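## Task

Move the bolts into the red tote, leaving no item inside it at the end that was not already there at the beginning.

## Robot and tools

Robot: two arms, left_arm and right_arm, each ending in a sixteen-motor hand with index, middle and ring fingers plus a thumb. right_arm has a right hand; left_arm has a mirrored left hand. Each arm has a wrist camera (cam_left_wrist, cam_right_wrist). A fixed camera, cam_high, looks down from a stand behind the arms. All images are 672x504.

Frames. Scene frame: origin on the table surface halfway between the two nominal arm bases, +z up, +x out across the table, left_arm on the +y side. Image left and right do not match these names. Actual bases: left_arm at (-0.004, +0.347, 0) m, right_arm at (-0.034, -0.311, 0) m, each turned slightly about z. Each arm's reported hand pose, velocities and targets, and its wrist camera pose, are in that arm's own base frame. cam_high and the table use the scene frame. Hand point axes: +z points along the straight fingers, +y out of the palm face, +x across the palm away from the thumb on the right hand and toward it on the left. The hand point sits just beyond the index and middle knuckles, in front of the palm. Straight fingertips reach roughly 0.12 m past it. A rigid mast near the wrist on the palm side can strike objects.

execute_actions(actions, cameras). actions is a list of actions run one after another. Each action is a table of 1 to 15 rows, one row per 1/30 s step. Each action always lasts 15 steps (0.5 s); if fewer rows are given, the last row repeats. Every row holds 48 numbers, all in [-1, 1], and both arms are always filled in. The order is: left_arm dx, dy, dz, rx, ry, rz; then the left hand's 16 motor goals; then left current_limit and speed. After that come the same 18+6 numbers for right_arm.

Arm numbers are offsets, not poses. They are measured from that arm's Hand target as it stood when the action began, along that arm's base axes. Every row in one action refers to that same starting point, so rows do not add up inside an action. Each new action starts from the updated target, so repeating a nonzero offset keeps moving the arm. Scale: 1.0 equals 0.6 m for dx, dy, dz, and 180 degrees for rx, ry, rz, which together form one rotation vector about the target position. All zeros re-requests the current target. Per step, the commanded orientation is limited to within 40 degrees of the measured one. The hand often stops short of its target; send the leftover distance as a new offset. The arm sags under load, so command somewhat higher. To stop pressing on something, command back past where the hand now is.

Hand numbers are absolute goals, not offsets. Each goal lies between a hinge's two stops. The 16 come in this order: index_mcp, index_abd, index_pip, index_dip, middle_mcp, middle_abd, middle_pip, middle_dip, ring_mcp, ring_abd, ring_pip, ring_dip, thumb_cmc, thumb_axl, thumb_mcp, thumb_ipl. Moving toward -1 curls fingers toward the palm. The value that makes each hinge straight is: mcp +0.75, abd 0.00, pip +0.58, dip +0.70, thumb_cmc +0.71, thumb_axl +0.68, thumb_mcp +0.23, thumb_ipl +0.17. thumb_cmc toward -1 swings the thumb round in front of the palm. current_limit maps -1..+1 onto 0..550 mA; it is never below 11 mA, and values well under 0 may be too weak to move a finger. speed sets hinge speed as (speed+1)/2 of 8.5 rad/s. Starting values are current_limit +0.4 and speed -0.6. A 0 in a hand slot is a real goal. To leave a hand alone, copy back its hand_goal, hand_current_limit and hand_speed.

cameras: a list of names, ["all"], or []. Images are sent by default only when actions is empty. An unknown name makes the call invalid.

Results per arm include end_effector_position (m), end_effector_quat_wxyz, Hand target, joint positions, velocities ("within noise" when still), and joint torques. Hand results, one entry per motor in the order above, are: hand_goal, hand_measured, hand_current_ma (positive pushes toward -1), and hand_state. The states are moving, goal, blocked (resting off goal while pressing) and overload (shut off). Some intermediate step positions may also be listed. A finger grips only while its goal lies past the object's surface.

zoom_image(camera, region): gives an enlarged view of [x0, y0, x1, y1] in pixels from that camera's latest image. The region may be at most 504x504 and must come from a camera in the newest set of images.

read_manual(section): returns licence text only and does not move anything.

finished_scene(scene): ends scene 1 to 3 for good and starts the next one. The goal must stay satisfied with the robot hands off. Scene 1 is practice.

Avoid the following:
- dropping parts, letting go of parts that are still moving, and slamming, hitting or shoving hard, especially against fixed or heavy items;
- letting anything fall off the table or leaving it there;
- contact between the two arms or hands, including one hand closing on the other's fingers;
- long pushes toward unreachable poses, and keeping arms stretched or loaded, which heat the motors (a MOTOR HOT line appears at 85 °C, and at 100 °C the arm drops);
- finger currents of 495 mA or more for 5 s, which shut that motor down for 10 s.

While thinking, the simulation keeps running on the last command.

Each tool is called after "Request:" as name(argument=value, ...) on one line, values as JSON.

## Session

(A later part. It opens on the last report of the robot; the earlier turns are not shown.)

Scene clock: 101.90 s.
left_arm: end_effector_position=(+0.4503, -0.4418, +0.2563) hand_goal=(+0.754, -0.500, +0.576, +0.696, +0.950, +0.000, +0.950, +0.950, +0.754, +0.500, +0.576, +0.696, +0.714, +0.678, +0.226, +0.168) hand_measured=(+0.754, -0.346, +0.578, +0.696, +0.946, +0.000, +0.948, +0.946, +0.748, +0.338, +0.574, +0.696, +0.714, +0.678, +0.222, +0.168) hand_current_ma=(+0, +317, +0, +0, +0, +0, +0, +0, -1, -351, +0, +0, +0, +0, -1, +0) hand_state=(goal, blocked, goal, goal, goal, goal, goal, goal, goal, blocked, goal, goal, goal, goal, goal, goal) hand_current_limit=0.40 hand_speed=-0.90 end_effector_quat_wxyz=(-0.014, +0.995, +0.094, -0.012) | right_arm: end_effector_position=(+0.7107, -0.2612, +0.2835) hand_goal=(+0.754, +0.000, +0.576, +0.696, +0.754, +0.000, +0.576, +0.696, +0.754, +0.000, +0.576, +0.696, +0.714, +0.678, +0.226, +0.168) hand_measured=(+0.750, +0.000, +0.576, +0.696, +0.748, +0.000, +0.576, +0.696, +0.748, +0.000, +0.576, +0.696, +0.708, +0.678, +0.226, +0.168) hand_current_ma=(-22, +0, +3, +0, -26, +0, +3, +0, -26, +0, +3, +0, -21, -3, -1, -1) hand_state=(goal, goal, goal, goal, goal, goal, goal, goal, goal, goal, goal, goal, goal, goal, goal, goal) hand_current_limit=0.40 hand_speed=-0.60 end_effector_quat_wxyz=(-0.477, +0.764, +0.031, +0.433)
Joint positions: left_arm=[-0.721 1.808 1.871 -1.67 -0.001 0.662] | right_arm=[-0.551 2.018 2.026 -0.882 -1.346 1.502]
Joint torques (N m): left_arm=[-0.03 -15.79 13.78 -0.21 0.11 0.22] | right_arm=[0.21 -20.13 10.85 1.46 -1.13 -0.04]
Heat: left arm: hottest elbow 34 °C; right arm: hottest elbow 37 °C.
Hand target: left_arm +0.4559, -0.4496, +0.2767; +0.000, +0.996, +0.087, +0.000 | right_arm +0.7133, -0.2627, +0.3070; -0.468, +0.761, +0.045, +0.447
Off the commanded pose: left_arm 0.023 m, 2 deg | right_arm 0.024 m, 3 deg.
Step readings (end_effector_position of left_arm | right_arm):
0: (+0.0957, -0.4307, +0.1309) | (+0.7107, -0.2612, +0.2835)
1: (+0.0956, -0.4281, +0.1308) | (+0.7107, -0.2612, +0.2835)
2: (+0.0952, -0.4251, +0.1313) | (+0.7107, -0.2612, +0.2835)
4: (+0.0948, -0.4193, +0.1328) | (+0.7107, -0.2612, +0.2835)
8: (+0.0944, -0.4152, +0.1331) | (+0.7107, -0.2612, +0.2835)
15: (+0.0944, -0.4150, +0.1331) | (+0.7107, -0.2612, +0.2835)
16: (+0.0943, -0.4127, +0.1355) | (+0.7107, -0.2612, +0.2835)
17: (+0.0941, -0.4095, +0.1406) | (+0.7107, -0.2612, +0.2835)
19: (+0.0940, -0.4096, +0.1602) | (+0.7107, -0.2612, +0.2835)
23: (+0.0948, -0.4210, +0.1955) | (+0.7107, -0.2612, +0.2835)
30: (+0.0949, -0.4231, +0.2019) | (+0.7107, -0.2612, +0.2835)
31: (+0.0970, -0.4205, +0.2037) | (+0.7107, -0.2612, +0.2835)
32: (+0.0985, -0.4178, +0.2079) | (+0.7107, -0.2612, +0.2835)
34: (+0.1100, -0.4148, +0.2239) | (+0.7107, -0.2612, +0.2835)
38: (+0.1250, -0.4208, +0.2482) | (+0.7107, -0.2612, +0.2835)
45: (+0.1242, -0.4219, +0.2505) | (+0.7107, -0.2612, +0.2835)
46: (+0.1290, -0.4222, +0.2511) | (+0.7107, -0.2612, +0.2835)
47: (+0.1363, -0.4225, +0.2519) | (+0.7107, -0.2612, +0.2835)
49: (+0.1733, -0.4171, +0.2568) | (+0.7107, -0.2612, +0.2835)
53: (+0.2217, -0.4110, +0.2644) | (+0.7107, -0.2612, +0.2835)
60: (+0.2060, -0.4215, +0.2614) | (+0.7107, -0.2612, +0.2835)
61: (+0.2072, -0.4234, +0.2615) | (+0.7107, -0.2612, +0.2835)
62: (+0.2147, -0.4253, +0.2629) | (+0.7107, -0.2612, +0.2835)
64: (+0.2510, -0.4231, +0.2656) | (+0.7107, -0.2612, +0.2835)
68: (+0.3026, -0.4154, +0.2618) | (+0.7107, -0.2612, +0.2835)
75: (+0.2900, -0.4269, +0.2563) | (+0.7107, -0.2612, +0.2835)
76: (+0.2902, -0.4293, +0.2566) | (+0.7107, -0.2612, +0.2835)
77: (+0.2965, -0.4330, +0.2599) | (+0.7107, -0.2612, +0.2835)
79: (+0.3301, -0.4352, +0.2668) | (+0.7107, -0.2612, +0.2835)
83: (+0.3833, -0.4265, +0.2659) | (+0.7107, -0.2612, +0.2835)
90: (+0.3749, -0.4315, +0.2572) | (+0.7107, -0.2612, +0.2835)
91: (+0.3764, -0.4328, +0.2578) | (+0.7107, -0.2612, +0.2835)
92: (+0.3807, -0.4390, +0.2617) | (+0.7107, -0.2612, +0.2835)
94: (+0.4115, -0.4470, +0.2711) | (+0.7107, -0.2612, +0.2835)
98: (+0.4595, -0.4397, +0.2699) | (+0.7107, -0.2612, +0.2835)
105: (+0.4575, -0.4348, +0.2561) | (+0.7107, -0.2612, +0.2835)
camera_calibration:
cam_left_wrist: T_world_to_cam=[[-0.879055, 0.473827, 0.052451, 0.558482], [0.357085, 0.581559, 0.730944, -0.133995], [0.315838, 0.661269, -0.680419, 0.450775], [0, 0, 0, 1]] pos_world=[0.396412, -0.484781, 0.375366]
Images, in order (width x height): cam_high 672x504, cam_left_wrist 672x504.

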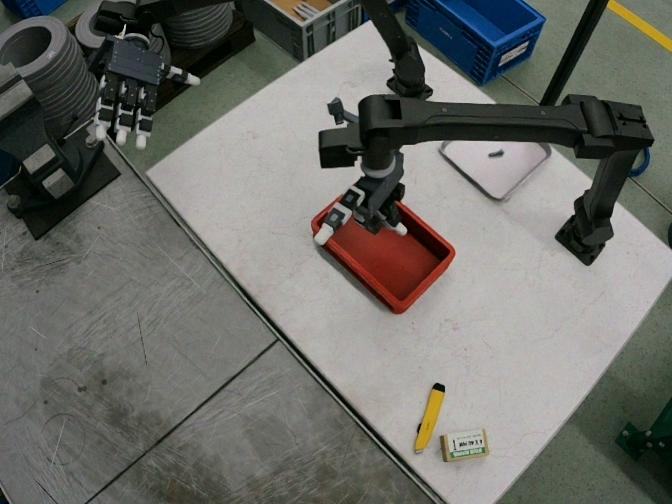

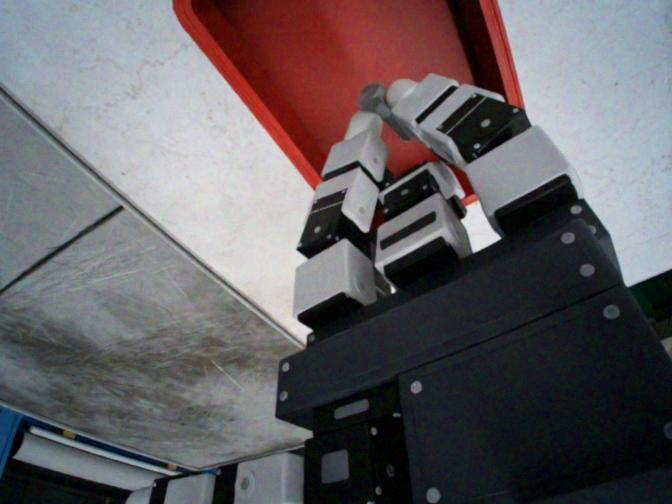

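Request:
execute_actions(actions=[[[0,0,-0.1,0,0,0,0.754,-0.5,0.576,0.696,0.95,0,0.95,0.95,0.754,0.5,0.576,0.696,0.714,0.678,0.226,0.168,0.4,-0.9,0,0,0,0,0,0,0.754,0,0.576,0.696,0.754,0,0.576,0.696,0.754,0,0.576,0.696,0.714,0.678,0.226,0.168,0.4,-0.6]],[[0,0,-0.075,0,0,0,0.754,-0.5,0.576,0.696,0.95,0,0.95,0.95,0.754,0.5,0.576,0.696,0.714,0.678,0.226,0.168,0.4,-0.9,0,0,0,0,0,0,0.754,0,0.576,0.696,0.754,0,0.576,0.696,0.754,0,0.576,0.696,0.714,0.678,0.226,0.168,0.4,-0.6]],[[0,0,-0.033,0,0,0,0.754,-0.5,0.576,0.696,0.95,0,0.95,0.95,0.754,0.5,0.576,0.696,0.714,0.678,0.226,0.168,0.4,-0.9,0,0,0,0,0,0,0.754,0,0.576,0.696,0.754,0,0.576,0.696,0.754,0,0.576,0.696,0.714,0.678,0.226,0.168,0.4,-0.6]]], cameras=["cam_left_wrist"])

Request:
zoom_image(camera="cam_left_wrist", region=[200, 0, 536, 200])

Scene clock: 117.07 s.
left_arm: end_effector_position=(+0.4555, -0.4465, +0.1592) hand_goal=(+0.754, -0.500, +0.576, +0.696, +0.950, +0.000, +0.950, +0.950, +0.754, +0.500, +0.576, +0.696, +0.714, +0.678, +0.226, +0.168) hand_measured=(+0.756, -0.346, +0.578, +0.696, +0.948, +0.000, +0.948, +0.948, +0.750, +0.338, +0.574, +0.696, +0.714, +0.678, +0.222, +0.168) hand_current_ma=(+0, +317, +0, +0, +0, +0, +0, +0, -1, -351, +0, +0, +0, +0, -1, +0) hand_state=(goal, blocked, goal, goal, goal, goal, goal, goal, goal, blocked, goal, goal, goal, goal, goal, goal) hand_current_limit=0.40 hand_speed=-0.90 end_effector_quat_wxyz=(+0.001, +0.996, +0.093, +0.002) | right_arm: end_effector_position=(+0.7107, -0.2612, +0.2835) hand_goal=(+0.754, +0.000, +0.576, +0.696, +0.754, +0.000, +0.576, +0.696, +0.754, +0.000, +0.576, +0.696, +0.714, +0.678, +0.226, +0.168) hand_measured=(+0.750, +0.000, +0.576, +0.696, +0.748, +0.000, +0.576, +0.696, +0.748, +0.000, +0.576, +0.696, +0.708, +0.678, +0.226, +0.168) hand_current_ma=(-22, +0, +3, +0, -26, +0, +3, +0, -26, +0, +3, +0, -21, -3, -1, -1) hand_state=(goal, goal, goal, goal, goal, goal, goal, goal, goal, goal, goal, goal, goal, goal, goal, goal) hand_current_limit=0.40 hand_speed=-0.60 end_effector_quat_wxyz=(-0.477, +0.764, +0.031, +0.433)
Joint positions: left_arm=[-0.721 1.818 1.622 -1.371 -0.001 0.664] | right_arm=[-0.551 2.018 2.026 -0.882 -1.346 1.502]
Joint torques (N m): left_arm=[0.09 -15.03 9.11 0.72 0.1 0.15] | right_arm=[0.21 -20.13 10.85 1.47 -1.14 -0.04]
Heat: left arm: hottest elbow 37 °C; right arm: hottest elbow 37 °C.
Hand target: left_arm +0.4559, -0.4496, +0.1519; +0.000, +0.996, +0.087, +0.000 | right_arm +0.7133, -0.2627, +0.3070; -0.468, +0.761, +0.045, +0.447
Off the commanded pose: left_arm 0.008 m, 1 deg | right_arm 0.024 m, 3 deg.
Step readings (end_effector_position of left_arm | right_arm):
0: (+0.4503, -0.4418, +0.2563) | (+0.7107, -0.2612, +0.2835)
1: (+0.4512, -0.4427, +0.2531) | (+0.7107, -0.2612, +0.2835)
2: (+0.4531, -0.4444, +0.2502) | (+0.7107, -0.2612, +0.2835)
4: (+0.4544, -0.4456, +0.2366) | (+0.7107, -0.2612, +0.2835)
8: (+0.4532, -0.4445, +0.2163) | (+0.7107, -0.2612, +0.2835)
15: (+0.4546, -0.4457, +0.2150) | (+0.7107, -0.2612, +0.2835)
16: (+0.4552, -0.4462, +0.2120) | (+0.7107, -0.2612, +0.2835)
17: (+0.4566, -0.4475, +0.2095) | (+0.7107, -0.2612, +0.2835)
19: (+0.4564, -0.4473, +0.1956) | (+0.7107, -0.2612, +0.2835)
23: (+0.4532, -0.4445, +0.1731) | (+0.7107, -0.2612, +0.2835)
30: (+0.4545, -0.4456, +0.1704) | (+0.7107, -0.2612, +0.2835)
31: (+0.4548, -0.4459, +0.1693) | (+0.7107, -0.2612, +0.2835)
32: (+0.4561, -0.4470, +0.1686) | (+0.7107, -0.2612, +0.2835)
34: (+0.4567, -0.4476, +0.1639) | (+0.7107, -0.2612, +0.2835)
38: (+0.4550, -0.4461, +0.1590) | (+0.7107, -0.2612, +0.2835)
45: (+0.4555, -0.4465, +0.1592) | (+0.7107, -0.2612, +0.2835)
camera_calibration:
cam_left_wrist: T_world_to_cam=[[-0.879518, 0.475674, 0.0135104, 0.577539], [0.335867, 0.600402, 0.725748, -0.0432497], [0.337108, 0.642846, -0.687828, 0.369398], [0, 0, 0, 1]] pos_world=[0.397956, -0.486219, 0.277668]
Images, in order (width x height): cam_left_wrist 672x504.

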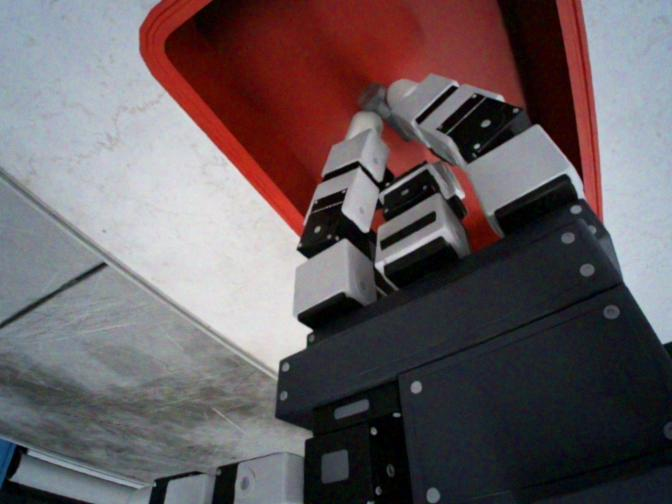

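Scaled by 1.500 from the camera's 672x504 image, which has a finer 960x720 frame.

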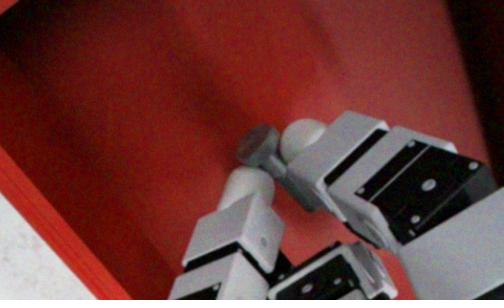

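Request:
execute_actions(actions=[[[0,0,-0.03,0,0,0,0.754,-0.5,0.576,0.696,0.95,0,0.95,0.95,0.754,0.5,0.576,0.696,0.714,0.678,0.226,0.168,0.4,-0.9,0,0,0,0,0,0,0.754,0,0.576,0.696,0.754,0,0.576,0.696,0.754,0,0.576,0.696,0.714,0.678,0.226,0.168,0.4,-0.6]]], cameras=["cam_left_wrist"])

Request:
zoom_image(camera="cam_left_wrist", region=[200, 0, 536, 200])

Scene clock: 123.13 s.
left_arm: end_effector_position=(+0.4556, -0.4466, +0.1429) hand_goal=(+0.754, -0.500, +0.576, +0.696, +0.950, +0.000, +0.950, +0.950, +0.754, +0.500, +0.576, +0.696, +0.714, +0.678, +0.226, +0.168) hand_measured=(+0.756, -0.350, +0.578, +0.696, +0.948, +0.000, +0.948, +0.948, +0.750, +0.338, +0.574, +0.696, +0.714, +0.678, +0.222, +0.168) hand_current_ma=(+0, +304, +0, +0, +0, +0, +0, +0, -1, -351, +0, +0, +0, +0, -1, +0) hand_state=(goal, blocked, goal, goal, goal, goal, goal, goal, goal, blocked, goal, goal, goal, goal, goal, goal) hand_current_limit=0.40 hand_speed=-0.90 end_effector_quat_wxyz=(+0.002, +0.996, +0.093, +0.002) | right_arm: end_effector_position=(+0.7107, -0.2612, +0.2835) hand_goal=(+0.754, +0.000, +0.576, +0.696, +0.754, +0.000, +0.576, +0.696, +0.754, +0.000, +0.576, +0.696, +0.714, +0.678, +0.226, +0.168) hand_measured=(+0.750, +0.000, +0.576, +0.696, +0.748, +0.000, +0.576, +0.696, +0.748, +0.000, +0.576, +0.696, +0.708, +0.678, +0.226, +0.168) hand_current_ma=(-22, +0, +3, +0, -26, +0, +3, +0, -26, +0, +3, +0, -21, -3, -1, -1) hand_state=(goal, goal, goal, goal, goal, goal, goal, goal, goal, goal, goal, goal, goal, goal, goal, goal) hand_current_limit=0.40 hand_speed=-0.60 end_effector_quat_wxyz=(-0.477, +0.764, +0.031, +0.433)
Joint positions: left_arm=[-0.721 1.827 1.59 -1.328 -0.001 0.664] | right_arm=[-0.551 2.018 2.026 -0.882 -1.346 1.502]
Joint torques (N m): left_arm=[-0.03 -14.86 8.95 0.77 0.1 0.17] | right_arm=[0.21 -20.13 10.85 1.47 -1.14 -0.04]
Heat: left arm: hottest elbow 36 °C; right arm: hottest elbow 37 °C.
Hand target: left_arm +0.4559, -0.4496, +0.1339; +0.000, +0.996, +0.087, +0.000 | right_arm +0.7133, -0.2627, +0.3070; -0.468, +0.761, +0.045, +0.447
Off the commanded pose: left_arm 0.010 m, 1 deg | right_arm 0.024 m, 3 deg.
Step readings (end_effector_position of left_arm | right_arm):
0: (+0.4555, -0.4465, +0.1592) | (+0.7107, -0.2612, +0.2835)
1: (+0.4557, -0.4467, +0.1581) | (+0.7107, -0.2612, +0.2835)
2: (+0.4566, -0.4475, +0.1566) | (+0.7107, -0.2612, +0.2835)
4: (+0.4569, -0.4477, +0.1508) | (+0.7107, -0.2612, +0.2835)
8: (+0.4555, -0.4465, +0.1429) | (+0.7107, -0.2612, +0.2835)
15: (+0.4556, -0.4466, +0.1429) | (+0.7107, -0.2612, +0.2835)
camera_calibration:
cam_left_wrist: T_world_to_cam=[[-0.879553, 0.47567, 0.0112142, 0.578375], [0.334571, 0.601548, 0.725398, -0.0302554], [0.338304, 0.641778, -0.688238, 0.357299], [0, 0, 0, 1]] pos_world=[0.397958, -0.486222, 0.261368]
Images, in order (width x height): cam_left_wrist 672x504.

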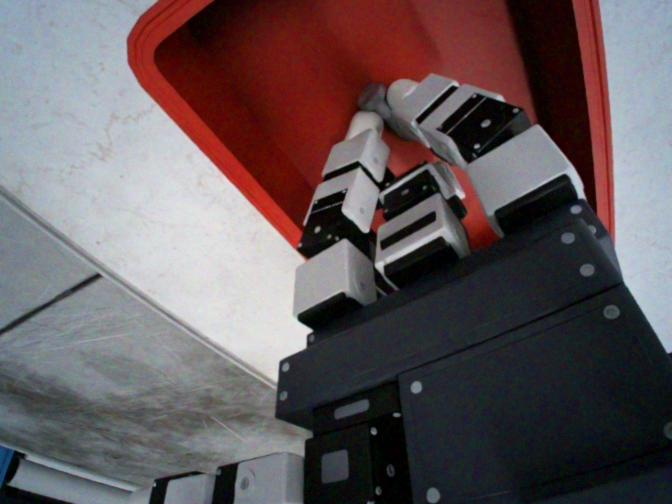

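Scaled by 1.500 from the camera's 672x504 image, which has a finer 960x720 frame.

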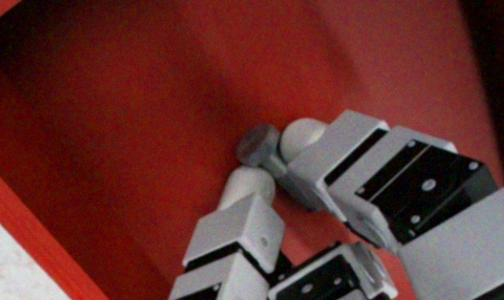

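Request:
execute_actions(actions=[[[0,0,0,0,0,0,0.754,-0.25,0.576,0.696,0.95,0,0.95,0.95,0.754,0.25,0.576,0.696,0.714,0.678,0.226,0.168,0.4,-0.9,0,0,0,0,0,0,0.754,0,0.576,0.696,0.754,0,0.576,0.696,0.754,0,0.576,0.696,0.714,0.678,0.226,0.168,0.4,-0.6]],[[0,0,0.07,0,0,0,0.754,-0.25,0.576,0.696,0.95,0,0.95,0.95,0.754,0.25,0.576,0.696,0.714,0.678,0.226,0.168,0.4,-0.8,0,0,0,0,0,0,0.754,0,0.576,0.696,0.754,0,0.576,0.696,0.754,0,0.576,0.696,0.714,0.678,0.226,0.168,0.4,-0.6]],[[0,0,0.12,0,0,0,0.754,-0.25,0.576,0.696,0.95,0,0.95,0.95,0.754,0.25,0.576,0.696,0.714,0.678,0.226,0.168,0.4,-0.7,0,0,0,0,0,0,0.754,0,0.576,0.696,0.754,0,0.576,0.696,0.754,0,0.576,0.696,0.714,0.678,0.226,0.168,0.4,-0.6]],[[-0.02,0,0.06,0,0,0,0.754,-0.25,0.576,0.696,0.95,0,0.95,0.95,0.754,0.25,0.576,0.696,0.714,0.678,0.226,0.168,0.4,-0.7,0,0,0,0,0,0,0.754,0,0.576,0.696,0.754,0,0.576,0.696,0.754,0,0.576,0.696,0.714,0.678,0.226,0.168,0.4,-0.6]]], cameras=["cam_left_wrist"])

Scene clock: 134.77 s.
left_arm: end_effector_position=(+0.4411, -0.4413, +0.2613) hand_goal=(+0.754, -0.250, +0.576, +0.696, +0.950, +0.000, +0.950, +0.950, +0.754, +0.250, +0.576, +0.696, +0.714, +0.678, +0.226, +0.168) hand_measured=(+0.752, -0.250, +0.576, +0.696, +0.946, +0.000, +0.948, +0.948, +0.752, +0.252, +0.574, +0.696, +0.714, +0.678, +0.222, +0.168) hand_current_ma=(+0, +0, +0, +0, -1, +0, +0, +0, +0, +0, +0, +0, +0, +0, -1, +0) hand_state=(goal, goal, goal, goal, goal, goal, goal, goal, goal, goal, goal, goal, goal, goal, goal, goal) hand_current_limit=0.40 hand_speed=-0.70 end_effector_quat_wxyz=(-0.015, +0.996, +0.088, -0.013) | right_arm: end_effector_position=(+0.7107, -0.2612, +0.2835) hand_goal=(+0.754, +0.000, +0.576, +0.696, +0.754, +0.000, +0.576, +0.696, +0.754, +0.000, +0.576, +0.696, +0.714, +0.678, +0.226, +0.168) hand_measured=(+0.750, +0.000, +0.576, +0.696, +0.748, +0.000, +0.576, +0.696, +0.748, +0.000, +0.576, +0.696, +0.708, +0.678, +0.226, +0.168) hand_current_ma=(-22, +0, +3, +0, -26, +0, +3, +0, -26, +0, +3, +0, -21, -3, -1, -1) hand_state=(goal, goal, goal, goal, goal, goal, goal, goal, goal, goal, goal, goal, goal, goal, goal, goal) hand_current_limit=0.40 hand_speed=-0.60 end_effector_quat_wxyz=(-0.477, +0.764, +0.031, +0.433)
Joint positions: left_arm=[-0.73 1.791 1.862 -1.681 -0.001 0.664] | right_arm=[-0.551 2.018 2.026 -0.882 -1.346 1.502]
Joint torques (N m): left_arm=[-0.38 -16.15 13.35 -0.21 0.1 0.03] | right_arm=[0.21 -20.13 10.86 1.46 -1.14 -0.04]
Heat: left arm: hottest elbow 36 °C; right arm: hottest elbow 38 °C.
Hand target: left_arm +0.4439, -0.4496, +0.2838; +0.000, +0.996, +0.087, +0.000 | right_arm +0.7133, -0.2627, +0.3070; -0.468, +0.761, +0.045, +0.447
Off the commanded pose: left_arm 0.024 m, 2 deg | right_arm 0.024 m, 3 deg.
Step readings (end_effector_position of left_arm | right_arm):
0: (+0.4556, -0.4466, +0.1429) | (+0.7107, -0.2612, +0.2835)
1: (+0.4556, -0.4466, +0.1429) | (+0.7107, -0.2612, +0.2835)
2: (+0.4556, -0.4466, +0.1429) | (+0.7107, -0.2612, +0.2835)
4: (+0.4556, -0.4466, +0.1429) | (+0.7107, -0.2612, +0.2835)
8: (+0.4556, -0.4466, +0.1429) | (+0.7107, -0.2612, +0.2835)
15: (+0.4556, -0.4466, +0.1429) | (+0.7107, -0.2612, +0.2835)
16: (+0.4542, -0.4454, +0.1434) | (+0.7107, -0.2612, +0.2835)
17: (+0.4519, -0.4434, +0.1444) | (+0.7107, -0.2612, +0.2835)
19: (+0.4484, -0.4404, +0.1477) | (+0.7107, -0.2612, +0.2835)
23: (+0.4479, -0.4400, +0.1515) | (+0.7107, -0.2612, +0.2835)
30: (+0.4476, -0.4397, +0.1515) | (+0.7107, -0.2612, +0.2835)
31: (+0.4458, -0.4381, +0.1545) | (+0.7107, -0.2612, +0.2835)
32: (+0.4433, -0.4359, +0.1592) | (+0.7107, -0.2612, +0.2835)
34: (+0.4426, -0.4354, +0.1809) | (+0.7107, -0.2612, +0.2835)
38: (+0.4509, -0.4426, +0.2279) | (+0.7107, -0.2612, +0.2835)
45: (+0.4526, -0.4441, +0.2451) | (+0.7107, -0.2612, +0.2835)
46: (+0.4504, -0.4428, +0.2455) | (+0.7107, -0.2612, +0.2835)
47: (+0.4470, -0.4420, +0.2464) | (+0.7107, -0.2612, +0.2835)
49: (+0.4424, -0.4396, +0.2520) | (+0.7107, -0.2612, +0.2835)
53: (+0.4416, -0.4414, +0.2607) | (+0.7107, -0.2612, +0.2835)
60: (+0.4411, -0.4413, +0.2613) | (+0.7107, -0.2612, +0.2835)
camera_calibration:
cam_left_wrist: T_world_to_cam=[[-0.873995, 0.482669, 0.0562359, 0.550492], [0.365267, 0.576225, 0.731126, -0.140743], [0.320487, 0.659542, -0.679921, 0.453762], [0, 0, 0, 1]] pos_world=[0.387111, -0.483881, 0.380466]
Images, in order (width x height): cam_left_wrist 672x504.

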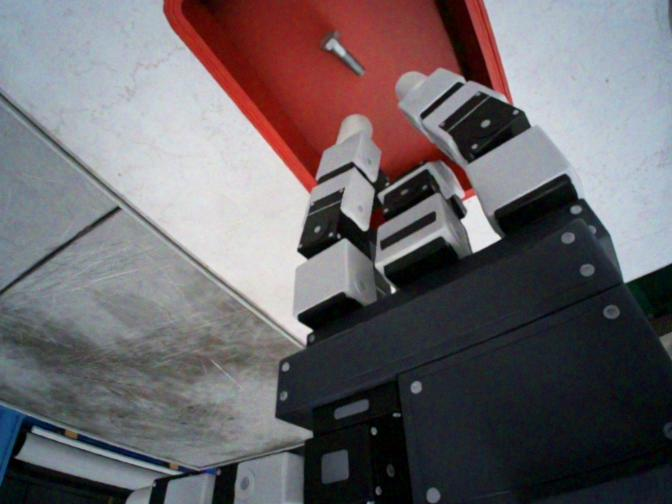

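Request:
execute_actions(actions=[[[-0.166,0.041,0,0,0,0.0764,0.754,-0.27,0.576,0.696,0.95,0,0.95,0.95,0.754,0.27,0.576,0.696,0.714,0.678,0.226,0.168,0.4,-0.7,0,0,0,0,0,0,0.754,0,0.576,0.696,0.754,0,0.576,0.696,0.754,0,0.576,0.696,0.714,0.678,0.226,0.168,0.4,-0.6]],[[-0.166,0.041,0,0,0,0.0764,0.754,-0.27,0.576,0.696,0.95,0,0.95,0.95,0.754,0.27,0.576,0.696,0.714,0.678,0.226,0.168,0.4,-0.7,0,0,0,0,0,0,0.754,0,0.576,0.696,0.754,0,0.576,0.696,0.754,0,0.576,0.696,0.714,0.678,0.226,0.168,0.4,-0.6]],[[-0.166,0.041,-0.067,0,0,0.0764,0.754,-0.27,0.576,0.696,0.95,0,0.95,0.95,0.754,0.27,0.576,0.696,0.714,0.678,0.226,0.168,0.4,-0.7,0,0,0,0,0,0,0.754,0,0.576,0.696,0.754,0,0.576,0.696,0.754,0,0.576,0.696,0.714,0.678,0.226,0.168,0.4,-0.6]],[[-0.166,0.041,-0.067,0,0,0.0764,0.754,-0.27,0.576,0.696,0.95,0,0.95,0.95,0.754,0.27,0.576,0.696,0.714,0.678,0.226,0.168,0.4,-0.7,0,0,0,0,0,0,0.754,0,0.576,0.696,0.754,0,0.576,0.696,0.754,0,0.576,0.696,0.714,0.678,0.226,0.168,0.4,-0.6]]], cameras=["cam_left_wrist","cam_high"])

Request:
zoom_image(camera="cam_left_wrist", region=[200, 0, 620, 240])

Scene clock: 143.17 s.
left_arm: end_effector_position=(+0.0447, -0.3463, +0.2027) hand_goal=(+0.754, -0.270, +0.576, +0.696, +0.950, +0.000, +0.950, +0.950, +0.754, +0.270, +0.576, +0.696, +0.714, +0.678, +0.226, +0.168) hand_measured=(+0.754, -0.268, +0.574, +0.696, +0.944, +0.002, +0.948, +0.948, +0.754, +0.270, +0.574, +0.696, +0.714, +0.678, +0.224, +0.168) hand_current_ma=(+0, +0, +0, +0, -1, +0, +0, +0, +0, +0, +0, +0, +0, +0, -1, +0) hand_state=(goal, goal, goal, goal, goal, goal, goal, goal, goal, goal, goal, goal, goal, goal, goal, goal) hand_current_limit=0.40 hand_speed=-0.70 end_effector_quat_wxyz=(-0.004, +0.847, +0.531, +0.002) | right_arm: end_effector_position=(+0.7107, -0.2612, +0.2835) hand_goal=(+0.754, +0.000, +0.576, +0.696, +0.754, +0.000, +0.576, +0.696, +0.754, +0.000, +0.576, +0.696, +0.714, +0.678, +0.226, +0.168) hand_measured=(+0.750, +0.000, +0.576, +0.696, +0.748, +0.000, +0.576, +0.696, +0.748, +0.000, +0.576, +0.696, +0.708, +0.678, +0.226, +0.168) hand_current_ma=(-22, +0, +3, +0, -26, +0, +3, +0, -26, +0, +3, +0, -21, -3, -1, -1) hand_state=(goal, goal, goal, goal, goal, goal, goal, goal, goal, goal, goal, goal, goal, goal, goal, goal) hand_current_limit=0.40 hand_speed=-0.60 end_effector_quat_wxyz=(-0.477, +0.764, +0.031, +0.433)
Joint positions: left_arm=[-1.694 1.225 1.069 -1.423 0.001 -1.244] | right_arm=[-0.551 2.018 2.026 -0.882 -1.346 1.502]
Joint torques (N m): left_arm=[0.38 -7.18 9.94 0.5 -0.02 -0.06] | right_arm=[0.21 -20.13 10.85 1.47 -1.13 -0.04]
Heat: left arm: hottest elbow 36 °C; right arm: hottest elbow 38 °C.
Hand target: left_arm +0.0456, -0.3511, +0.2035; +0.000, +0.843, +0.538, +0.000 | right_arm +0.7133, -0.2627, +0.3070; -0.468, +0.761, +0.045, +0.447
Off the commanded pose: left_arm 0.005 m, 1 deg | right_arm 0.024 m, 3 deg.
Step readings (end_effector_position of left_arm | right_arm):
0: (+0.4411, -0.4413, +0.2613) | (+0.7107, -0.2612, +0.2835)
1: (+0.4360, -0.4400, +0.2571) | (+0.7107, -0.2612, +0.2835)
2: (+0.4285, -0.4338, +0.2534) | (+0.7107, -0.2612, +0.2835)
4: (+0.3865, -0.4198, +0.2429) | (+0.7107, -0.2612, +0.2835)
8: (+0.3305, -0.4275, +0.2691) | (+0.7107, -0.2612, +0.2835)
15: (+0.3306, -0.4237, +0.2908) | (+0.7107, -0.2612, +0.2835)
16: (+0.3274, -0.4213, +0.2860) | (+0.7107, -0.2612, +0.2835)
17: (+0.3223, -0.4141, +0.2797) | (+0.7107, -0.2612, +0.2835)
19: (+0.2836, -0.4022, +0.2642) | (+0.7107, -0.2612, +0.2835)
23: (+0.2286, -0.4080, +0.2722) | (+0.7107, -0.2612, +0.2835)
30: (+0.2354, -0.3988, +0.2815) | (+0.7107, -0.2612, +0.2835)
31: (+0.2322, -0.3948, +0.2758) | (+0.7107, -0.2612, +0.2835)
32: (+0.2242, -0.3919, +0.2705) | (+0.7107, -0.2612, +0.2835)
34: (+0.1813, -0.3825, +0.2473) | (+0.7107, -0.2612, +0.2835)
38: (+0.1256, -0.3806, +0.2326) | (+0.7107, -0.2612, +0.2835)
45: (+0.1394, -0.3751, +0.2356) | (+0.7107, -0.2612, +0.2835)
46: (+0.1361, -0.3719, +0.2324) | (+0.7107, -0.2612, +0.2835)
47: (+0.1243, -0.3692, +0.2266) | (+0.7107, -0.2612, +0.2835)
49: (+0.0808, -0.3640, +0.2107) | (+0.7107, -0.2612, +0.2835)
53: (+0.0294, -0.3566, +0.2000) | (+0.7107, -0.2612, +0.2835)
60: (+0.0430, -0.3492, +0.2026) | (+0.7107, -0.2612, +0.2835)
camera_calibration:
cam_left_wrist: T_world_to_cam=[[-0.905264, -0.424619, 0.0139701, -0.142655], [-0.280474, 0.622007, 0.731055, 0.0369536], [-0.31911, 0.65788, -0.682175, 0.506898], [0, 0, 0, 1]] pos_world=[0.0429804, -0.417038, 0.320771]
Images, in order (width x height): cam_high 672x504, cam_left_wrist 672x504.

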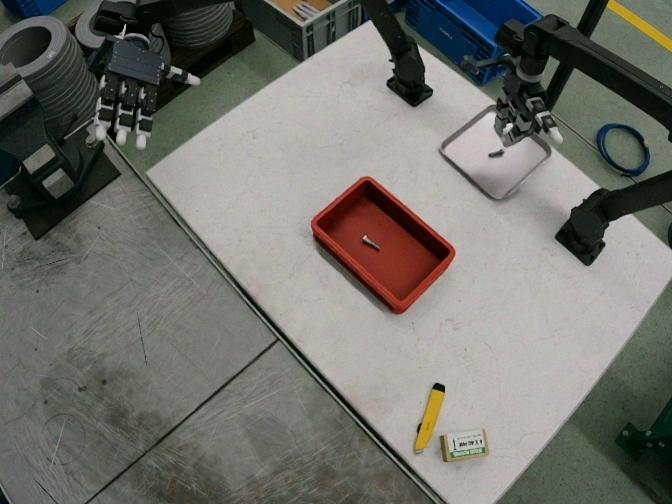

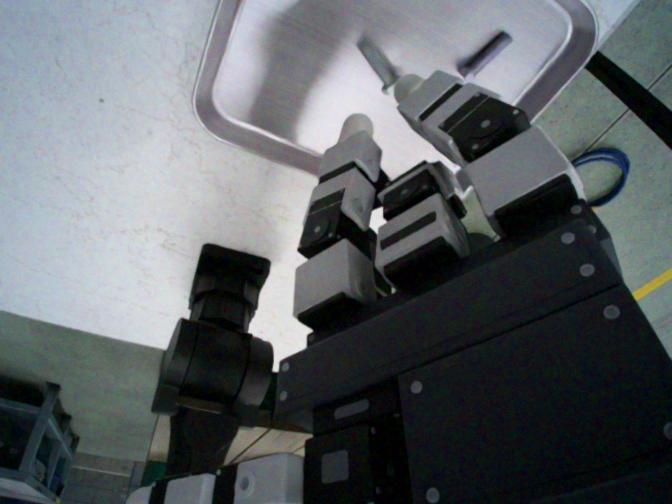

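Scaled by 1.200 from the camera's 672x504 image, which has a finer 960x720 frame.

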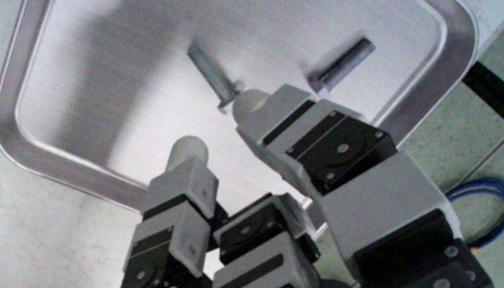

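Request:
execute_actions(actions=[[[-0.003,-0.005,-0.075,0,0,-0.019,0.754,-0.27,0.576,0.696,0.95,0,0.95,0.95,0.754,0.27,0.576,0.696,0.714,0.678,0.226,0.168,0.4,-0.7,0,0,0,0,0,0,0.754,0,0.576,0.696,0.754,0,0.576,0.696,0.754,0,0.576,0.696,0.714,0.678,0.226,0.168,0.4,-0.6]],[[0,0,-0.035,0,0,0,0.754,-0.27,0.576,0.696,0.95,0,0.95,0.95,0.754,0.27,0.576,0.696,0.714,0.678,0.226,0.168,0.4,-0.7,0,0,0,0,0,0,0.754,0,0.576,0.696,0.754,0,0.576,0.696,0.754,0,0.576,0.696,0.714,0.678,0.226,0.168,0.4,-0.6]]], cameras=["cam_left_wrist"])

Request:
zoom_image(camera="cam_left_wrist", region=[200, 0, 536, 200])

Scene clock: 154.13 s.
left_arm: end_effector_position=(+0.0439, -0.3513, +0.1412) hand_goal=(+0.754, -0.270, +0.576, +0.696, +0.950, +0.000, +0.950, +0.950, +0.754, +0.270, +0.576, +0.696, +0.714, +0.678, +0.226, +0.168) hand_measured=(+0.754, -0.268, +0.574, +0.696, +0.946, +0.002, +0.948, +0.948, +0.754, +0.270, +0.574, +0.696, +0.714, +0.678, +0.224, +0.168) hand_current_ma=(+0, +0, +0, +0, -1, +0, +0, +0, +0, +0, +0, +0, +0, +0, -1, +0) hand_state=(goal, goal, goal, goal, goal, goal, goal, goal, goal, goal, goal, goal, goal, goal, goal, goal) hand_current_limit=0.40 hand_speed=-0.70 end_effector_quat_wxyz=(+0.001, +0.856, +0.517, -0.001) | right_arm: end_effector_position=(+0.7107, -0.2612, +0.2835) hand_goal=(+0.754, +0.000, +0.576, +0.696, +0.754, +0.000, +0.576, +0.696, +0.754, +0.000, +0.576, +0.696, +0.714, +0.678, +0.226, +0.168) hand_measured=(+0.750, +0.000, +0.576, +0.696, +0.748, +0.000, +0.576, +0.696, +0.748, +0.000, +0.576, +0.696, +0.708, +0.678, +0.226, +0.168) hand_current_ma=(-22, +0, +3, +0, -26, +0, +3, +0, -26, +0, +3, +0, -21, -3, -1, -1) hand_state=(goal, goal, goal, goal, goal, goal, goal, goal, goal, goal, goal, goal, goal, goal, goal, goal) hand_current_limit=0.40 hand_speed=-0.60 end_effector_quat_wxyz=(-0.477, +0.764, +0.031, +0.433)
Joint positions: left_arm=[-1.694 1.264 0.935 -1.239 0.001 -1.209] | right_arm=[-0.551 2.018 2.026 -0.882 -1.346 1.502]
Joint torques (N m): left_arm=[0.09 -7.12 8.54 0.58 -0.04 0.16] | right_arm=[0.21 -20.13 10.85 1.47 -1.14 -0.04]
Heat: left arm: hottest elbow 36 °C; right arm: hottest elbow 38 °C.
Hand target: left_arm +0.0438, -0.3541, +0.1375; +0.000, +0.859, +0.512, +0.000 | right_arm +0.7133, -0.2627, +0.3070; -0.468, +0.761, +0.045, +0.447
Off the commanded pose: left_arm 0.005 m, 1 deg | right_arm 0.024 m, 3 deg.
Step readings (end_effector_position of left_arm | right_arm):
0: (+0.0447, -0.3463, +0.2027) | (+0.7107, -0.2612, +0.2835)
1: (+0.0446, -0.3473, +0.1996) | (+0.7107, -0.2612, +0.2835)
2: (+0.0441, -0.3507, +0.1938) | (+0.7107, -0.2612, +0.2835)
4: (+0.0441, -0.3504, +0.1766) | (+0.7107, -0.2612, +0.2835)
8: (+0.0446, -0.3459, +0.1577) | (+0.7107, -0.2612, +0.2835)
15: (+0.0442, -0.3487, +0.1567) | (+0.7107, -0.2612, +0.2835)
16: (+0.0441, -0.3492, +0.1554) | (+0.7107, -0.2612, +0.2835)
17: (+0.0439, -0.3513, +0.1532) | (+0.7107, -0.2612, +0.2835)
19: (+0.0437, -0.3523, +0.1469) | (+0.7107, -0.2612, +0.2835)
23: (+0.0439, -0.3506, +0.1413) | (+0.7107, -0.2612, +0.2835)
30: (+0.0439, -0.3513, +0.1412) | (+0.7107, -0.2612, +0.2835)
camera_calibration:
cam_left_wrist: T_world_to_cam=[[-0.919422, -0.392764, 0.0200127, -0.133701], [-0.257466, 0.639608, 0.724302, 0.0909669], [-0.29728, 0.660786, -0.689193, 0.468922], [0, 0, 0, 1]] pos_world=[0.039894, -0.420553, 0.259966]
Images, in order (width x height): cam_left_wrist 672x504.

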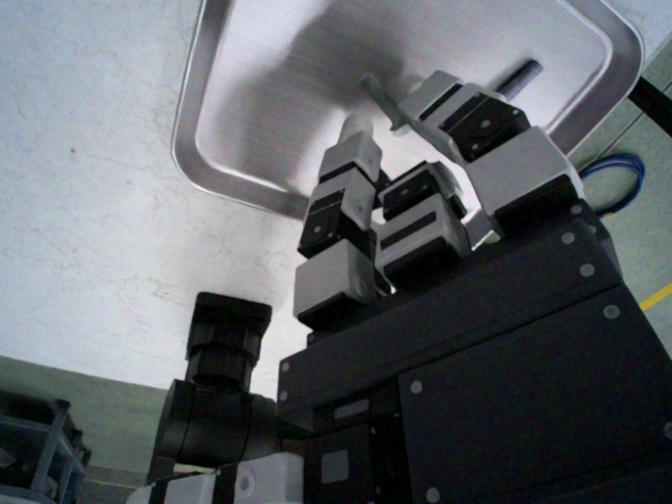

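Scaled by 1.500 from the camera's 672x504 image, which has a finer 960x720 frame.

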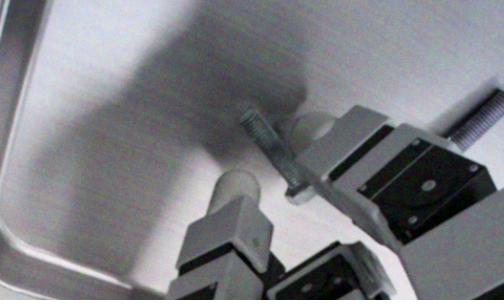

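Request:
execute_actions(actions=[[[0,0,-0.033,0,0,0,0.754,-0.27,0.576,0.696,0.95,0,0.95,0.95,0.754,0.27,0.576,0.696,0.714,0.678,0.226,0.168,0.4,-0.8,0,0,0,0,0,0,0.754,0,0.576,0.696,0.754,0,0.576,0.696,0.754,0,0.576,0.696,0.714,0.678,0.226,0.168,0.4,-0.6]],[[0,0,0,0,0,0,0.754,-0.5,0.576,0.696,0.95,0,0.95,0.95,0.754,0.5,0.576,0.696,0.714,0.678,0.226,0.168,0.4,-0.9,0,0,0,0,0,0,0.754,0,0.576,0.696,0.754,0,0.576,0.696,0.754,0,0.576,0.696,0.714,0.678,0.226,0.168,0.4,-0.6]],[[0,0,0,0,0,0,0.754,-0.5,0.576,0.696,0.95,0,0.95,0.95,0.754,0.5,0.576,0.696,0.714,0.678,0.226,0.168,0.4,-0.9,0,0,0,0,0,0,0.754,0,0.576,0.696,0.754,0,0.576,0.696,0.754,0,0.576,0.696,0.714,0.678,0.226,0.168,0.4,-0.6]]], cameras=["cam_left_wrist"])

Request:
zoom_image(camera="cam_left_wrist", region=[200, 0, 536, 200])

Scene clock: 163.07 s.
left_arm: end_effector_position=(+0.0444, -0.3530, +0.1287) hand_goal=(+0.754, -0.500, +0.576, +0.696, +0.950, +0.000, +0.950, +0.950, +0.754, +0.500, +0.576, +0.696, +0.714, +0.678, +0.226, +0.168) hand_measured=(+0.756, -0.340, +0.578, +0.696, +0.946, +0.002, +0.948, +0.948, +0.752, +0.358, +0.576, +0.696, +0.714, +0.678, +0.222, +0.168) hand_current_ma=(+0, +341, +0, +0, -1, +0, +0, +0, +0, -279, +0, +0, +0, +0, -1, +0) hand_state=(goal, blocked, goal, goal, goal, goal, goal, goal, goal, blocked, goal, goal, goal, goal, goal, goal) hand_current_limit=0.40 hand_speed=-0.90 end_effector_quat_wxyz=(+0.008, +0.856, +0.516, -0.004) | right_arm: end_effector_position=(+0.7107, -0.2612, +0.2835) hand_goal=(+0.754, +0.000, +0.576, +0.696, +0.754, +0.000, +0.576, +0.696, +0.754, +0.000, +0.576, +0.696, +0.714, +0.678, +0.226, +0.168) hand_measured=(+0.750, +0.000, +0.576, +0.696, +0.748, +0.000, +0.576, +0.696, +0.748, +0.000, +0.576, +0.696, +0.708, +0.678, +0.226, +0.168) hand_current_ma=(-22, +0, +3, +0, -26, +0, +3, +0, -26, +0, +3, +0, -21, -3, -1, -1) hand_state=(goal, goal, goal, goal, goal, goal, goal, goal, goal, goal, goal, goal, goal, goal, goal, goal) hand_current_limit=0.40 hand_speed=-0.60 end_effector_quat_wxyz=(-0.477, +0.764, +0.031, +0.433)
Joint positions: left_arm=[-1.694 1.272 0.906 -1.188 -0.003 -1.209] | right_arm=[-0.551 2.018 2.026 -0.882 -1.346 1.502]
Joint torques (N m): left_arm=[0.15 -6.24 7.72 0.84 0.11 0.16] | right_arm=[0.21 -20.13 10.85 1.47 -1.14 -0.04]
Heat: left arm: hottest elbow 36 °C; right arm: hottest elbow 38 °C.
Hand target: left_arm +0.0438, -0.3541, +0.1177; +0.000, +0.859, +0.512, +0.000 | right_arm +0.7133, -0.2627, +0.3070; -0.468, +0.761, +0.045, +0.447
Off the commanded pose: left_arm 0.011 m, 1 deg | right_arm 0.024 m, 3 deg.
Step readings (end_effector_position of left_arm | right_arm):
0: (+0.0439, -0.3513, +0.1412) | (+0.7107, -0.2612, +0.2835)
1: (+0.0438, -0.3518, +0.1399) | (+0.7107, -0.2612, +0.2835)
2: (+0.0436, -0.3534, +0.1372) | (+0.7107, -0.2612, +0.2835)
4: (+0.0436, -0.3535, +0.1298) | (+0.7107, -0.2612, +0.2835)
8: (+0.0435, -0.3544, +0.1298) | (+0.7107, -0.2612, +0.2835)
15: (+0.0435, -0.3544, +0.1298) | (+0.7107, -0.2612, +0.2835)
16: (+0.0435, -0.3544, +0.1298) | (+0.7107, -0.2612, +0.2835)
17: (+0.0435, -0.3544, +0.1298) | (+0.7107, -0.2612, +0.2835)
19: (+0.0435, -0.3544, +0.1298) | (+0.7107, -0.2612, +0.2835)
23: (+0.0436, -0.3545, +0.1299) | (+0.7107, -0.2612, +0.2835)
30: (+0.0444, -0.3530, +0.1287) | (+0.7107, -0.2612, +0.2835)
31: (+0.0444, -0.3530, +0.1287) | (+0.7107, -0.2612, +0.2835)
32: (+0.0444, -0.3530, +0.1287) | (+0.7107, -0.2612, +0.2835)
34: (+0.0444, -0.3530, +0.1287) | (+0.7107, -0.2612, +0.2835)
38: (+0.0444, -0.3530, +0.1287) | (+0.7107, -0.2612, +0.2835)
45: (+0.0444, -0.3530, +0.1287) | (+0.7107, -0.2612, +0.2835)
camera_calibration:
cam_left_wrist: T_world_to_cam=[[-0.919627, -0.392094, 0.0234277, -0.133811], [-0.259023, 0.650196, 0.714249, 0.106315], [-0.295285, 0.650774, -0.699499, 0.459272], [0, 0, 0, 1]] pos_world=[0.0400978, -0.420474, 0.24846]
Images, in order (width x height): cam_left_wrist 672x504.

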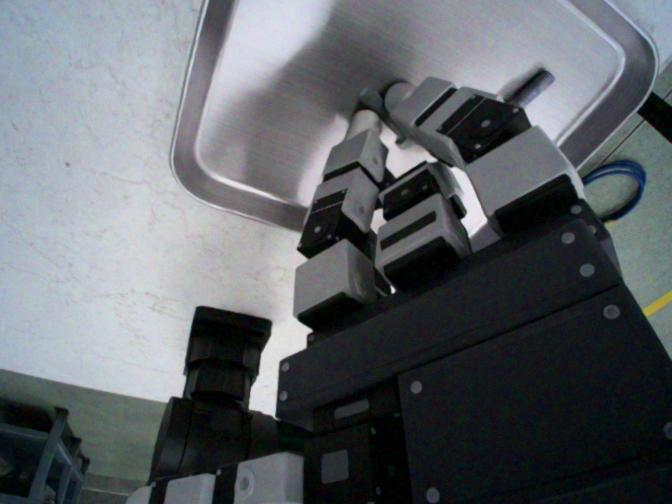

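Scaled by 1.500 from the camera's 672x504 image, which has a finer 960x720 frame.

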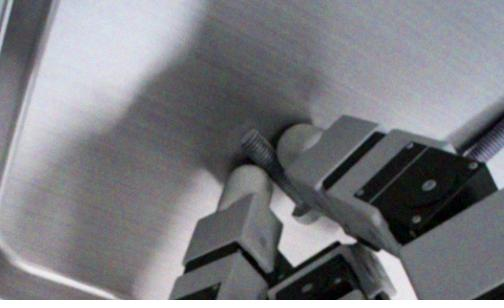

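Request:
execute_actions(actions=[[[0,0,0.08,0,0,0,0.754,-0.5,0.576,0.696,0.95,0,0.95,0.95,0.754,0.5,0.576,0.696,0.714,0.678,0.226,0.168,0.4,-0.9,0,0,0,0,0,0,0.754,0,0.576,0.696,0.754,0,0.576,0.696,0.754,0,0.576,0.696,0.714,0.678,0.226,0.168,0.4,-0.6]],[[0,0,0.11,0,0,0,0.754,-0.5,0.576,0.696,0.95,0,0.95,0.95,0.754,0.5,0.576,0.696,0.714,0.678,0.226,0.168,0.4,-0.9,0,0,0,0,0,0,0.754,0,0.576,0.696,0.754,0,0.576,0.696,0.754,0,0.576,0.696,0.714,0.678,0.226,0.168,0.4,-0.6]],[[0.05,-0.01,0.08,0,0,-0.011,0.754,-0.5,0.576,0.696,0.95,0,0.95,0.95,0.754,0.5,0.576,0.696,0.714,0.678,0.226,0.168,0.4,-0.9,0,0,0,0,0,0,0.754,0,0.576,0.696,0.754,0,0.576,0.696,0.754,0,0.576,0.696,0.714,0.678,0.226,0.168,0.4,-0.6]],[[0.148,-0.0483,0,0,0,-0.0689,0.754,-0.5,0.576,0.696,0.95,0,0.95,0.95,0.754,0.5,0.576,0.696,0.714,0.678,0.226,0.168,0.4,-0.9,0,0,0,0,0,0,0.754,0,0.576,0.696,0.754,0,0.576,0.696,0.754,0,0.576,0.696,0.714,0.678,0.226,0.168,0.4,-0.6]],[[0.148,-0.0483,0,0,0,-0.0689,0.754,-0.5,0.576,0.696,0.95,0,0.95,0.95,0.754,0.5,0.576,0.696,0.714,0.678,0.226,0.168,0.4,-0.9,0,0,0,0,0,0,0.754,0,0.576,0.696,0.754,0,0.576,0.696,0.754,0,0.576,0.696,0.714,0.678,0.226,0.168,0.4,-0.6]],[[0.148,-0.0483,0,0,0,-0.0689,0.754,-0.5,0.576,0.696,0.95,0,0.95,0.95,0.754,0.5,0.576,0.696,0.714,0.678,0.226,0.168,0.4,-0.9,0,0,0,0,0,0,0.754,0,0.576,0.696,0.754,0,0.576,0.696,0.754,0,0.576,0.696,0.714,0.678,0.226,0.168,0.4,-0.6]],[[0.148,-0.0483,0,0,0,-0.0689,0.754,-0.5,0.576,0.696,0.95,0,0.95,0.95,0.754,0.5,0.576,0.696,0.714,0.678,0.226,0.168,0.4,-0.9,0,0,0,0,0,0,0.754,0,0.576,0.696,0.754,0,0.576,0.696,0.754,0,0.576,0.696,0.714,0.678,0.226,0.168,0.4,-0.6]]], cameras=["cam_left_wrist","cam_high"])

Request:
zoom_image(camera="cam_left_wrist", region=[200, 0, 536, 200])

Scene clock: 187.63 s.
left_arm: end_effector_position=(+0.4238, -0.4680, +0.2565) hand_goal=(+0.754, -0.500, +0.576, +0.696, +0.950, +0.000, +0.950, +0.950, +0.754, +0.500, +0.576, +0.696, +0.714, +0.678, +0.226, +0.168) hand_measured=(+0.752, -0.348, +0.576, +0.696, +0.946, -0.002, +0.948, +0.948, +0.752, +0.358, +0.576, +0.696, +0.714, +0.678, +0.220, +0.168) hand_current_ma=(+0, +314, +0, +0, -1, +0, +0, +0, +0, -279, +0, +0, +0, +0, -1, +0) hand_state=(goal, blocked, goal, goal, goal, goal, goal, goal, goal, blocked, goal, goal, goal, goal, goal, goal) hand_current_limit=0.40 hand_speed=-0.90 end_effector_quat_wxyz=(-0.016, +0.995, +0.094, -0.013) | right_arm: end_effector_position=(+0.7107, -0.2612, +0.2835) hand_goal=(+0.754, +0.000, +0.576, +0.696, +0.754, +0.000, +0.576, +0.696, +0.754, +0.000, +0.576, +0.696, +0.714, +0.678, +0.226, +0.168) hand_measured=(+0.750, +0.000, +0.576, +0.696, +0.748, +0.000, +0.576, +0.696, +0.748, +0.000, +0.576, +0.696, +0.708, +0.678, +0.226, +0.168) hand_current_ma=(-22, +0, +3, +0, -26, +0, +3, +0, -26, +0, +3, +0, -21, -3, -1, -1) hand_state=(goal, goal, goal, goal, goal, goal, goal, goal, goal, goal, goal, goal, goal, goal, goal, goal) hand_current_limit=0.40 hand_speed=-0.60 end_effector_quat_wxyz=(-0.477, +0.764, +0.031, +0.433)
Joint positions: left_arm=[-0.789 1.807 1.872 -1.676 -0.001 0.595] | right_arm=[-0.551 2.018 2.026 -0.882 -1.346 1.502]
Joint torques (N m): left_arm=[0.09 -16.03 13.86 -0.21 0.11 0.18] | right_arm=[0.21 -20.13 10.85 1.47 -1.14 -0.04]
Heat: left arm: hottest elbow 36 °C; right arm: hottest elbow 38 °C.
Hand target: left_arm +0.4290, -0.4760, +0.2798; +0.000, +0.996, +0.088, +0.000 | right_arm +0.7133, -0.2627, +0.3070; -0.468, +0.761, +0.045, +0.447
Off the commanded pose: left_arm 0.025 m, 2 deg | right_arm 0.024 m, 3 deg.
Step readings (end_effector_position of left_arm | right_arm):
0: (+0.0444, -0.3530, +0.1287) | (+0.7107, -0.2612, +0.2835)
1: (+0.0447, -0.3502, +0.1297) | (+0.7107, -0.2612, +0.2835)
2: (+0.0452, -0.3463, +0.1324) | (+0.7107, -0.2612, +0.2835)
4: (+0.0458, -0.3406, +0.1395) | (+0.7107, -0.2612, +0.2835)
8: (+0.0460, -0.3391, +0.1465) | (+0.7107, -0.2612, +0.2835)
15: (+0.0460, -0.3394, +0.1474) | (+0.7107, -0.2612, +0.2835)
16: (+0.0462, -0.3374, +0.1506) | (+0.7107, -0.2612, +0.2835)
17: (+0.0468, -0.3331, +0.1580) | (+0.7107, -0.2612, +0.2835)
19: (+0.0468, -0.3330, +0.1819) | (+0.7107, -0.2612, +0.2835)
23: (+0.0453, -0.3455, +0.2192) | (+0.7107, -0.2612, +0.2835)
30: (+0.0451, -0.3470, +0.2249) | (+0.7107, -0.2612, +0.2835)
31: (+0.0475, -0.3453, +0.2268) | (+0.7107, -0.2612, +0.2835)
32: (+0.0506, -0.3433, +0.2310) | (+0.7107, -0.2612, +0.2835)
34: (+0.0635, -0.3418, +0.2459) | (+0.7107, -0.2612, +0.2835)
38: (+0.0771, -0.3487, +0.2652) | (+0.7107, -0.2612, +0.2835)
45: (+0.0760, -0.3502, +0.2665) | (+0.7107, -0.2612, +0.2835)
46: (+0.0815, -0.3527, +0.2672) | (+0.7107, -0.2612, +0.2835)
47: (+0.0915, -0.3558, +0.2674) | (+0.7107, -0.2612, +0.2835)
49: (+0.1300, -0.3552, +0.2673) | (+0.7107, -0.2612, +0.2835)
53: (+0.1742, -0.3567, +0.2645) | (+0.7107, -0.2612, +0.2835)
60: (+0.1621, -0.3714, +0.2607) | (+0.7107, -0.2612, +0.2835)
61: (+0.1653, -0.3746, +0.2615) | (+0.7107, -0.2612, +0.2835)
62: (+0.1753, -0.3789, +0.2637) | (+0.7107, -0.2612, +0.2835)
64: (+0.2143, -0.3836, +0.2679) | (+0.7107, -0.2612, +0.2835)
68: (+0.2639, -0.3892, +0.2657) | (+0.7107, -0.2612, +0.2835)
75: (+0.2506, -0.4041, +0.2590) | (+0.7107, -0.2612, +0.2835)
76: (+0.2521, -0.4070, +0.2595) | (+0.7107, -0.2612, +0.2835)
77: (+0.2600, -0.4126, +0.2627) | (+0.7107, -0.2612, +0.2835)
79: (+0.2969, -0.4210, +0.2703) | (+0.7107, -0.2612, +0.2835)
83: (+0.3521, -0.4244, +0.2687) | (+0.7107, -0.2612, +0.2835)
90: (+0.3406, -0.4338, +0.2573) | (+0.7107, -0.2612, +0.2835)
91: (+0.3420, -0.4362, +0.2581) | (+0.7107, -0.2612, +0.2835)
92: (+0.3477, -0.4445, +0.2629) | (+0.7107, -0.2612, +0.2835)
94: (+0.3813, -0.4599, +0.2746) | (+0.7107, -0.2612, +0.2835)
98: (+0.4356, -0.4643, +0.2745) | (+0.7107, -0.2612, +0.2835)
105: (+0.4317, -0.4610, +0.2554) | (+0.7107, -0.2612, +0.2835)
camera_calibration:
cam_left_wrist: T_world_to_cam=[[-0.878957, 0.473581, 0.0561743, 0.546491], [0.358217, 0.577862, 0.733319, -0.112298], [0.314825, 0.664678, -0.67756, 0.477914], [0, 0, 0, 1]] pos_world=[0.37011, -0.511574, 0.375467]
Images, in order (width x height): cam_high 672x504, cam_left_wrist 672x504.

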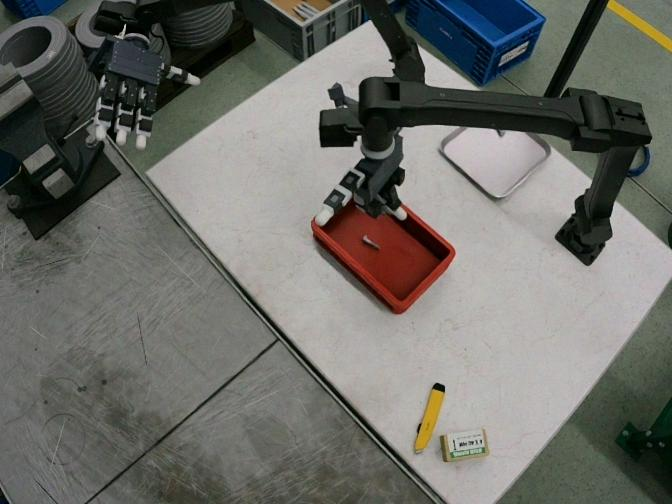

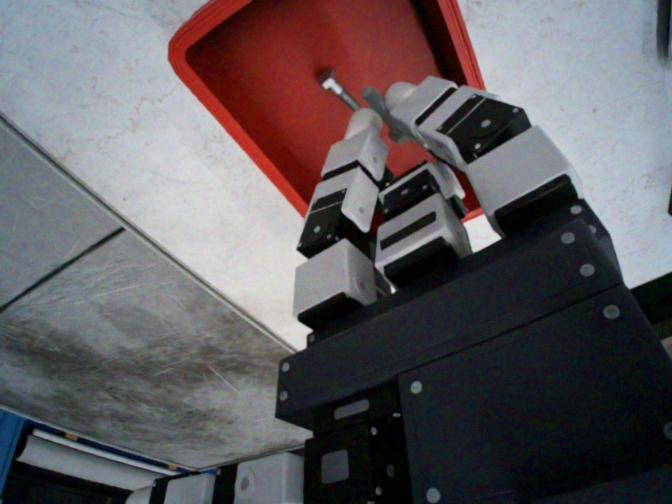

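Scaled by 1.500 from the camera's 672x504 image, which has a finer 960x720 frame.

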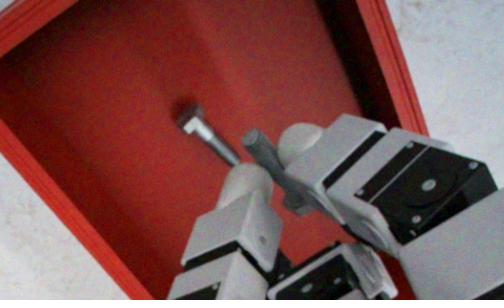

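Request:
execute_actions(actions=[[[0,0,-0.1,0,0,0,0.754,-0.5,0.576,0.696,0.95,0,0.95,0.95,0.754,0.5,0.576,0.696,0.714,0.678,0.226,0.168,0.4,-0.9,0,0,0,0,0,0,0.754,0,0.576,0.696,0.754,0,0.576,0.696,0.754,0,0.576,0.696,0.714,0.678,0.226,0.168,0.4,-0.6]],[[0,0,-0.075,0,0,0,0.754,-0.5,0.576,0.696,0.95,0,0.95,0.95,0.754,0.5,0.576,0.696,0.714,0.678,0.226,0.168,0.4,-0.9,0,0,0,0,0,0,0.754,0,0.576,0.696,0.754,0,0.576,0.696,0.754,0,0.576,0.696,0.714,0.678,0.226,0.168,0.4,-0.6]],[[0,0,-0.035,0,0,0,0.754,-0.5,0.576,0.696,0.95,0,0.95,0.95,0.754,0.5,0.576,0.696,0.714,0.678,0.226,0.168,0.4,-0.9,0,0,0,0,0,0,0.754,0,0.576,0.696,0.754,0,0.576,0.696,0.754,0,0.576,0.696,0.714,0.678,0.226,0.168,0.4,-0.6]],[[0,0,-0.03,0,0,0,0.754,-0.5,0.576,0.696,0.95,0,0.95,0.95,0.754,0.5,0.576,0.696,0.714,0.678,0.226,0.168,0.4,-0.9,0,0,0,0,0,0,0.754,0,0.576,0.696,0.754,0,0.576,0.696,0.754,0,0.576,0.696,0.714,0.678,0.226,0.168,0.4,-0.6]]], cameras=["cam_left_wrist"])

Request:
zoom_image(camera="cam_left_wrist", region=[200, 0, 536, 200])

Scene clock: 215.43 s.
left_arm: end_effector_position=(+0.4289, -0.4733, +0.1449) hand_goal=(+0.754, -0.500, +0.576, +0.696, +0.950, +0.000, +0.950, +0.950, +0.754, +0.500, +0.576, +0.696, +0.714, +0.678, +0.226, +0.168) hand_measured=(+0.752, -0.356, +0.576, +0.696, +0.948, -0.002, +0.948, +0.948, +0.752, +0.358, +0.576, +0.696, +0.714, +0.678, +0.220, +0.168) hand_current_ma=(+0, +282, +0, +0, +0, +0, +0, +0, +0, -279, +0, +0, +0, +0, -1, +0) hand_state=(goal, blocked, goal, goal, goal, goal, goal, goal, goal, blocked, goal, goal, goal, goal, goal, goal) hand_current_limit=0.40 hand_speed=-0.90 end_effector_quat_wxyz=(+0.002, +0.996, +0.093, +0.003) | right_arm: end_effector_position=(+0.7107, -0.2612, +0.2835) hand_goal=(+0.754, +0.000, +0.576, +0.696, +0.754, +0.000, +0.576, +0.696, +0.754, +0.000, +0.576, +0.696, +0.714, +0.678, +0.226, +0.168) hand_measured=(+0.750, +0.000, +0.576, +0.696, +0.748, +0.000, +0.576, +0.696, +0.748, +0.000, +0.576, +0.696, +0.708, +0.678, +0.226, +0.168) hand_current_ma=(-22, +0, +3, +0, -26, +0, +3, +0, -26, +0, +3, +0, -21, -3, -1, -1) hand_state=(goal, goal, goal, goal, goal, goal, goal, goal, goal, goal, goal, goal, goal, goal, goal, goal) hand_current_limit=0.40 hand_speed=-0.60 end_effector_quat_wxyz=(-0.477, +0.764, +0.031, +0.433)
Joint positions: left_arm=[-0.789 1.822 1.588 -1.33 -0.001 0.596] | right_arm=[-0.551 2.018 2.026 -0.882 -1.346 1.502]
Joint torques (N m): left_arm=[0.03 -14.74 8.92 0.73 0.11 0.16] | right_arm=[0.21 -20.13 10.85 1.47 -1.13 -0.04]
Heat: left arm: hottest elbow 39 °C; right arm: hottest elbow 38 °C.
Hand target: left_arm +0.4290, -0.4760, +0.1356; +0.000, +0.996, +0.087, +0.000 | right_arm +0.7133, -0.2627, +0.3070; -0.468, +0.761, +0.045, +0.447
Off the commanded pose: left_arm 0.010 m, 1 deg | right_arm 0.024 m, 3 deg.
Step readings (end_effector_position of left_arm | right_arm):
0: (+0.4238, -0.4680, +0.2565) | (+0.7107, -0.2612, +0.2835)
1: (+0.4247, -0.4690, +0.2533) | (+0.7107, -0.2612, +0.2835)
2: (+0.4265, -0.4708, +0.2507) | (+0.7107, -0.2612, +0.2835)
4: (+0.4277, -0.4721, +0.2377) | (+0.7107, -0.2612, +0.2835)
8: (+0.4266, -0.4709, +0.2187) | (+0.7107, -0.2612, +0.2835)
15: (+0.4278, -0.4721, +0.2182) | (+0.7107, -0.2612, +0.2835)
16: (+0.4283, -0.4727, +0.2154) | (+0.7107, -0.2612, +0.2835)
17: (+0.4296, -0.4740, +0.2126) | (+0.7107, -0.2612, +0.2835)
19: (+0.4293, -0.4736, +0.1982) | (+0.7107, -0.2612, +0.2835)
23: (+0.4264, -0.4707, +0.1757) | (+0.7107, -0.2612, +0.2835)
30: (+0.4276, -0.4720, +0.1732) | (+0.7107, -0.2612, +0.2835)
31: (+0.4280, -0.4724, +0.1721) | (+0.7107, -0.2612, +0.2835)
32: (+0.4291, -0.4735, +0.1711) | (+0.7107, -0.2612, +0.2835)
34: (+0.4298, -0.4742, +0.1662) | (+0.7107, -0.2612, +0.2835)
38: (+0.4281, -0.4724, +0.1605) | (+0.7107, -0.2612, +0.2835)
45: (+0.4285, -0.4729, +0.1607) | (+0.7107, -0.2612, +0.2835)
46: (+0.4287, -0.4731, +0.1597) | (+0.7107, -0.2612, +0.2835)
47: (+0.4296, -0.4740, +0.1582) | (+0.7107, -0.2612, +0.2835)
49: (+0.4299, -0.4743, +0.1526) | (+0.7107, -0.2612, +0.2835)
53: (+0.4286, -0.4730, +0.1452) | (+0.7107, -0.2612, +0.2835)
60: (+0.4289, -0.4733, +0.1449) | (+0.7107, -0.2612, +0.2835)
camera_calibration:
cam_left_wrist: T_world_to_cam=[[-0.87934, 0.476076, 0.0105688, 0.567687], [0.334645, 0.602015, 0.724976, -0.00647504], [0.338781, 0.641038, -0.688693, 0.384313], [0, 0, 0, 1]] pos_world=[0.371159, -0.512723, 0.263368]
Images, in order (width x height): cam_left_wrist 672x504.

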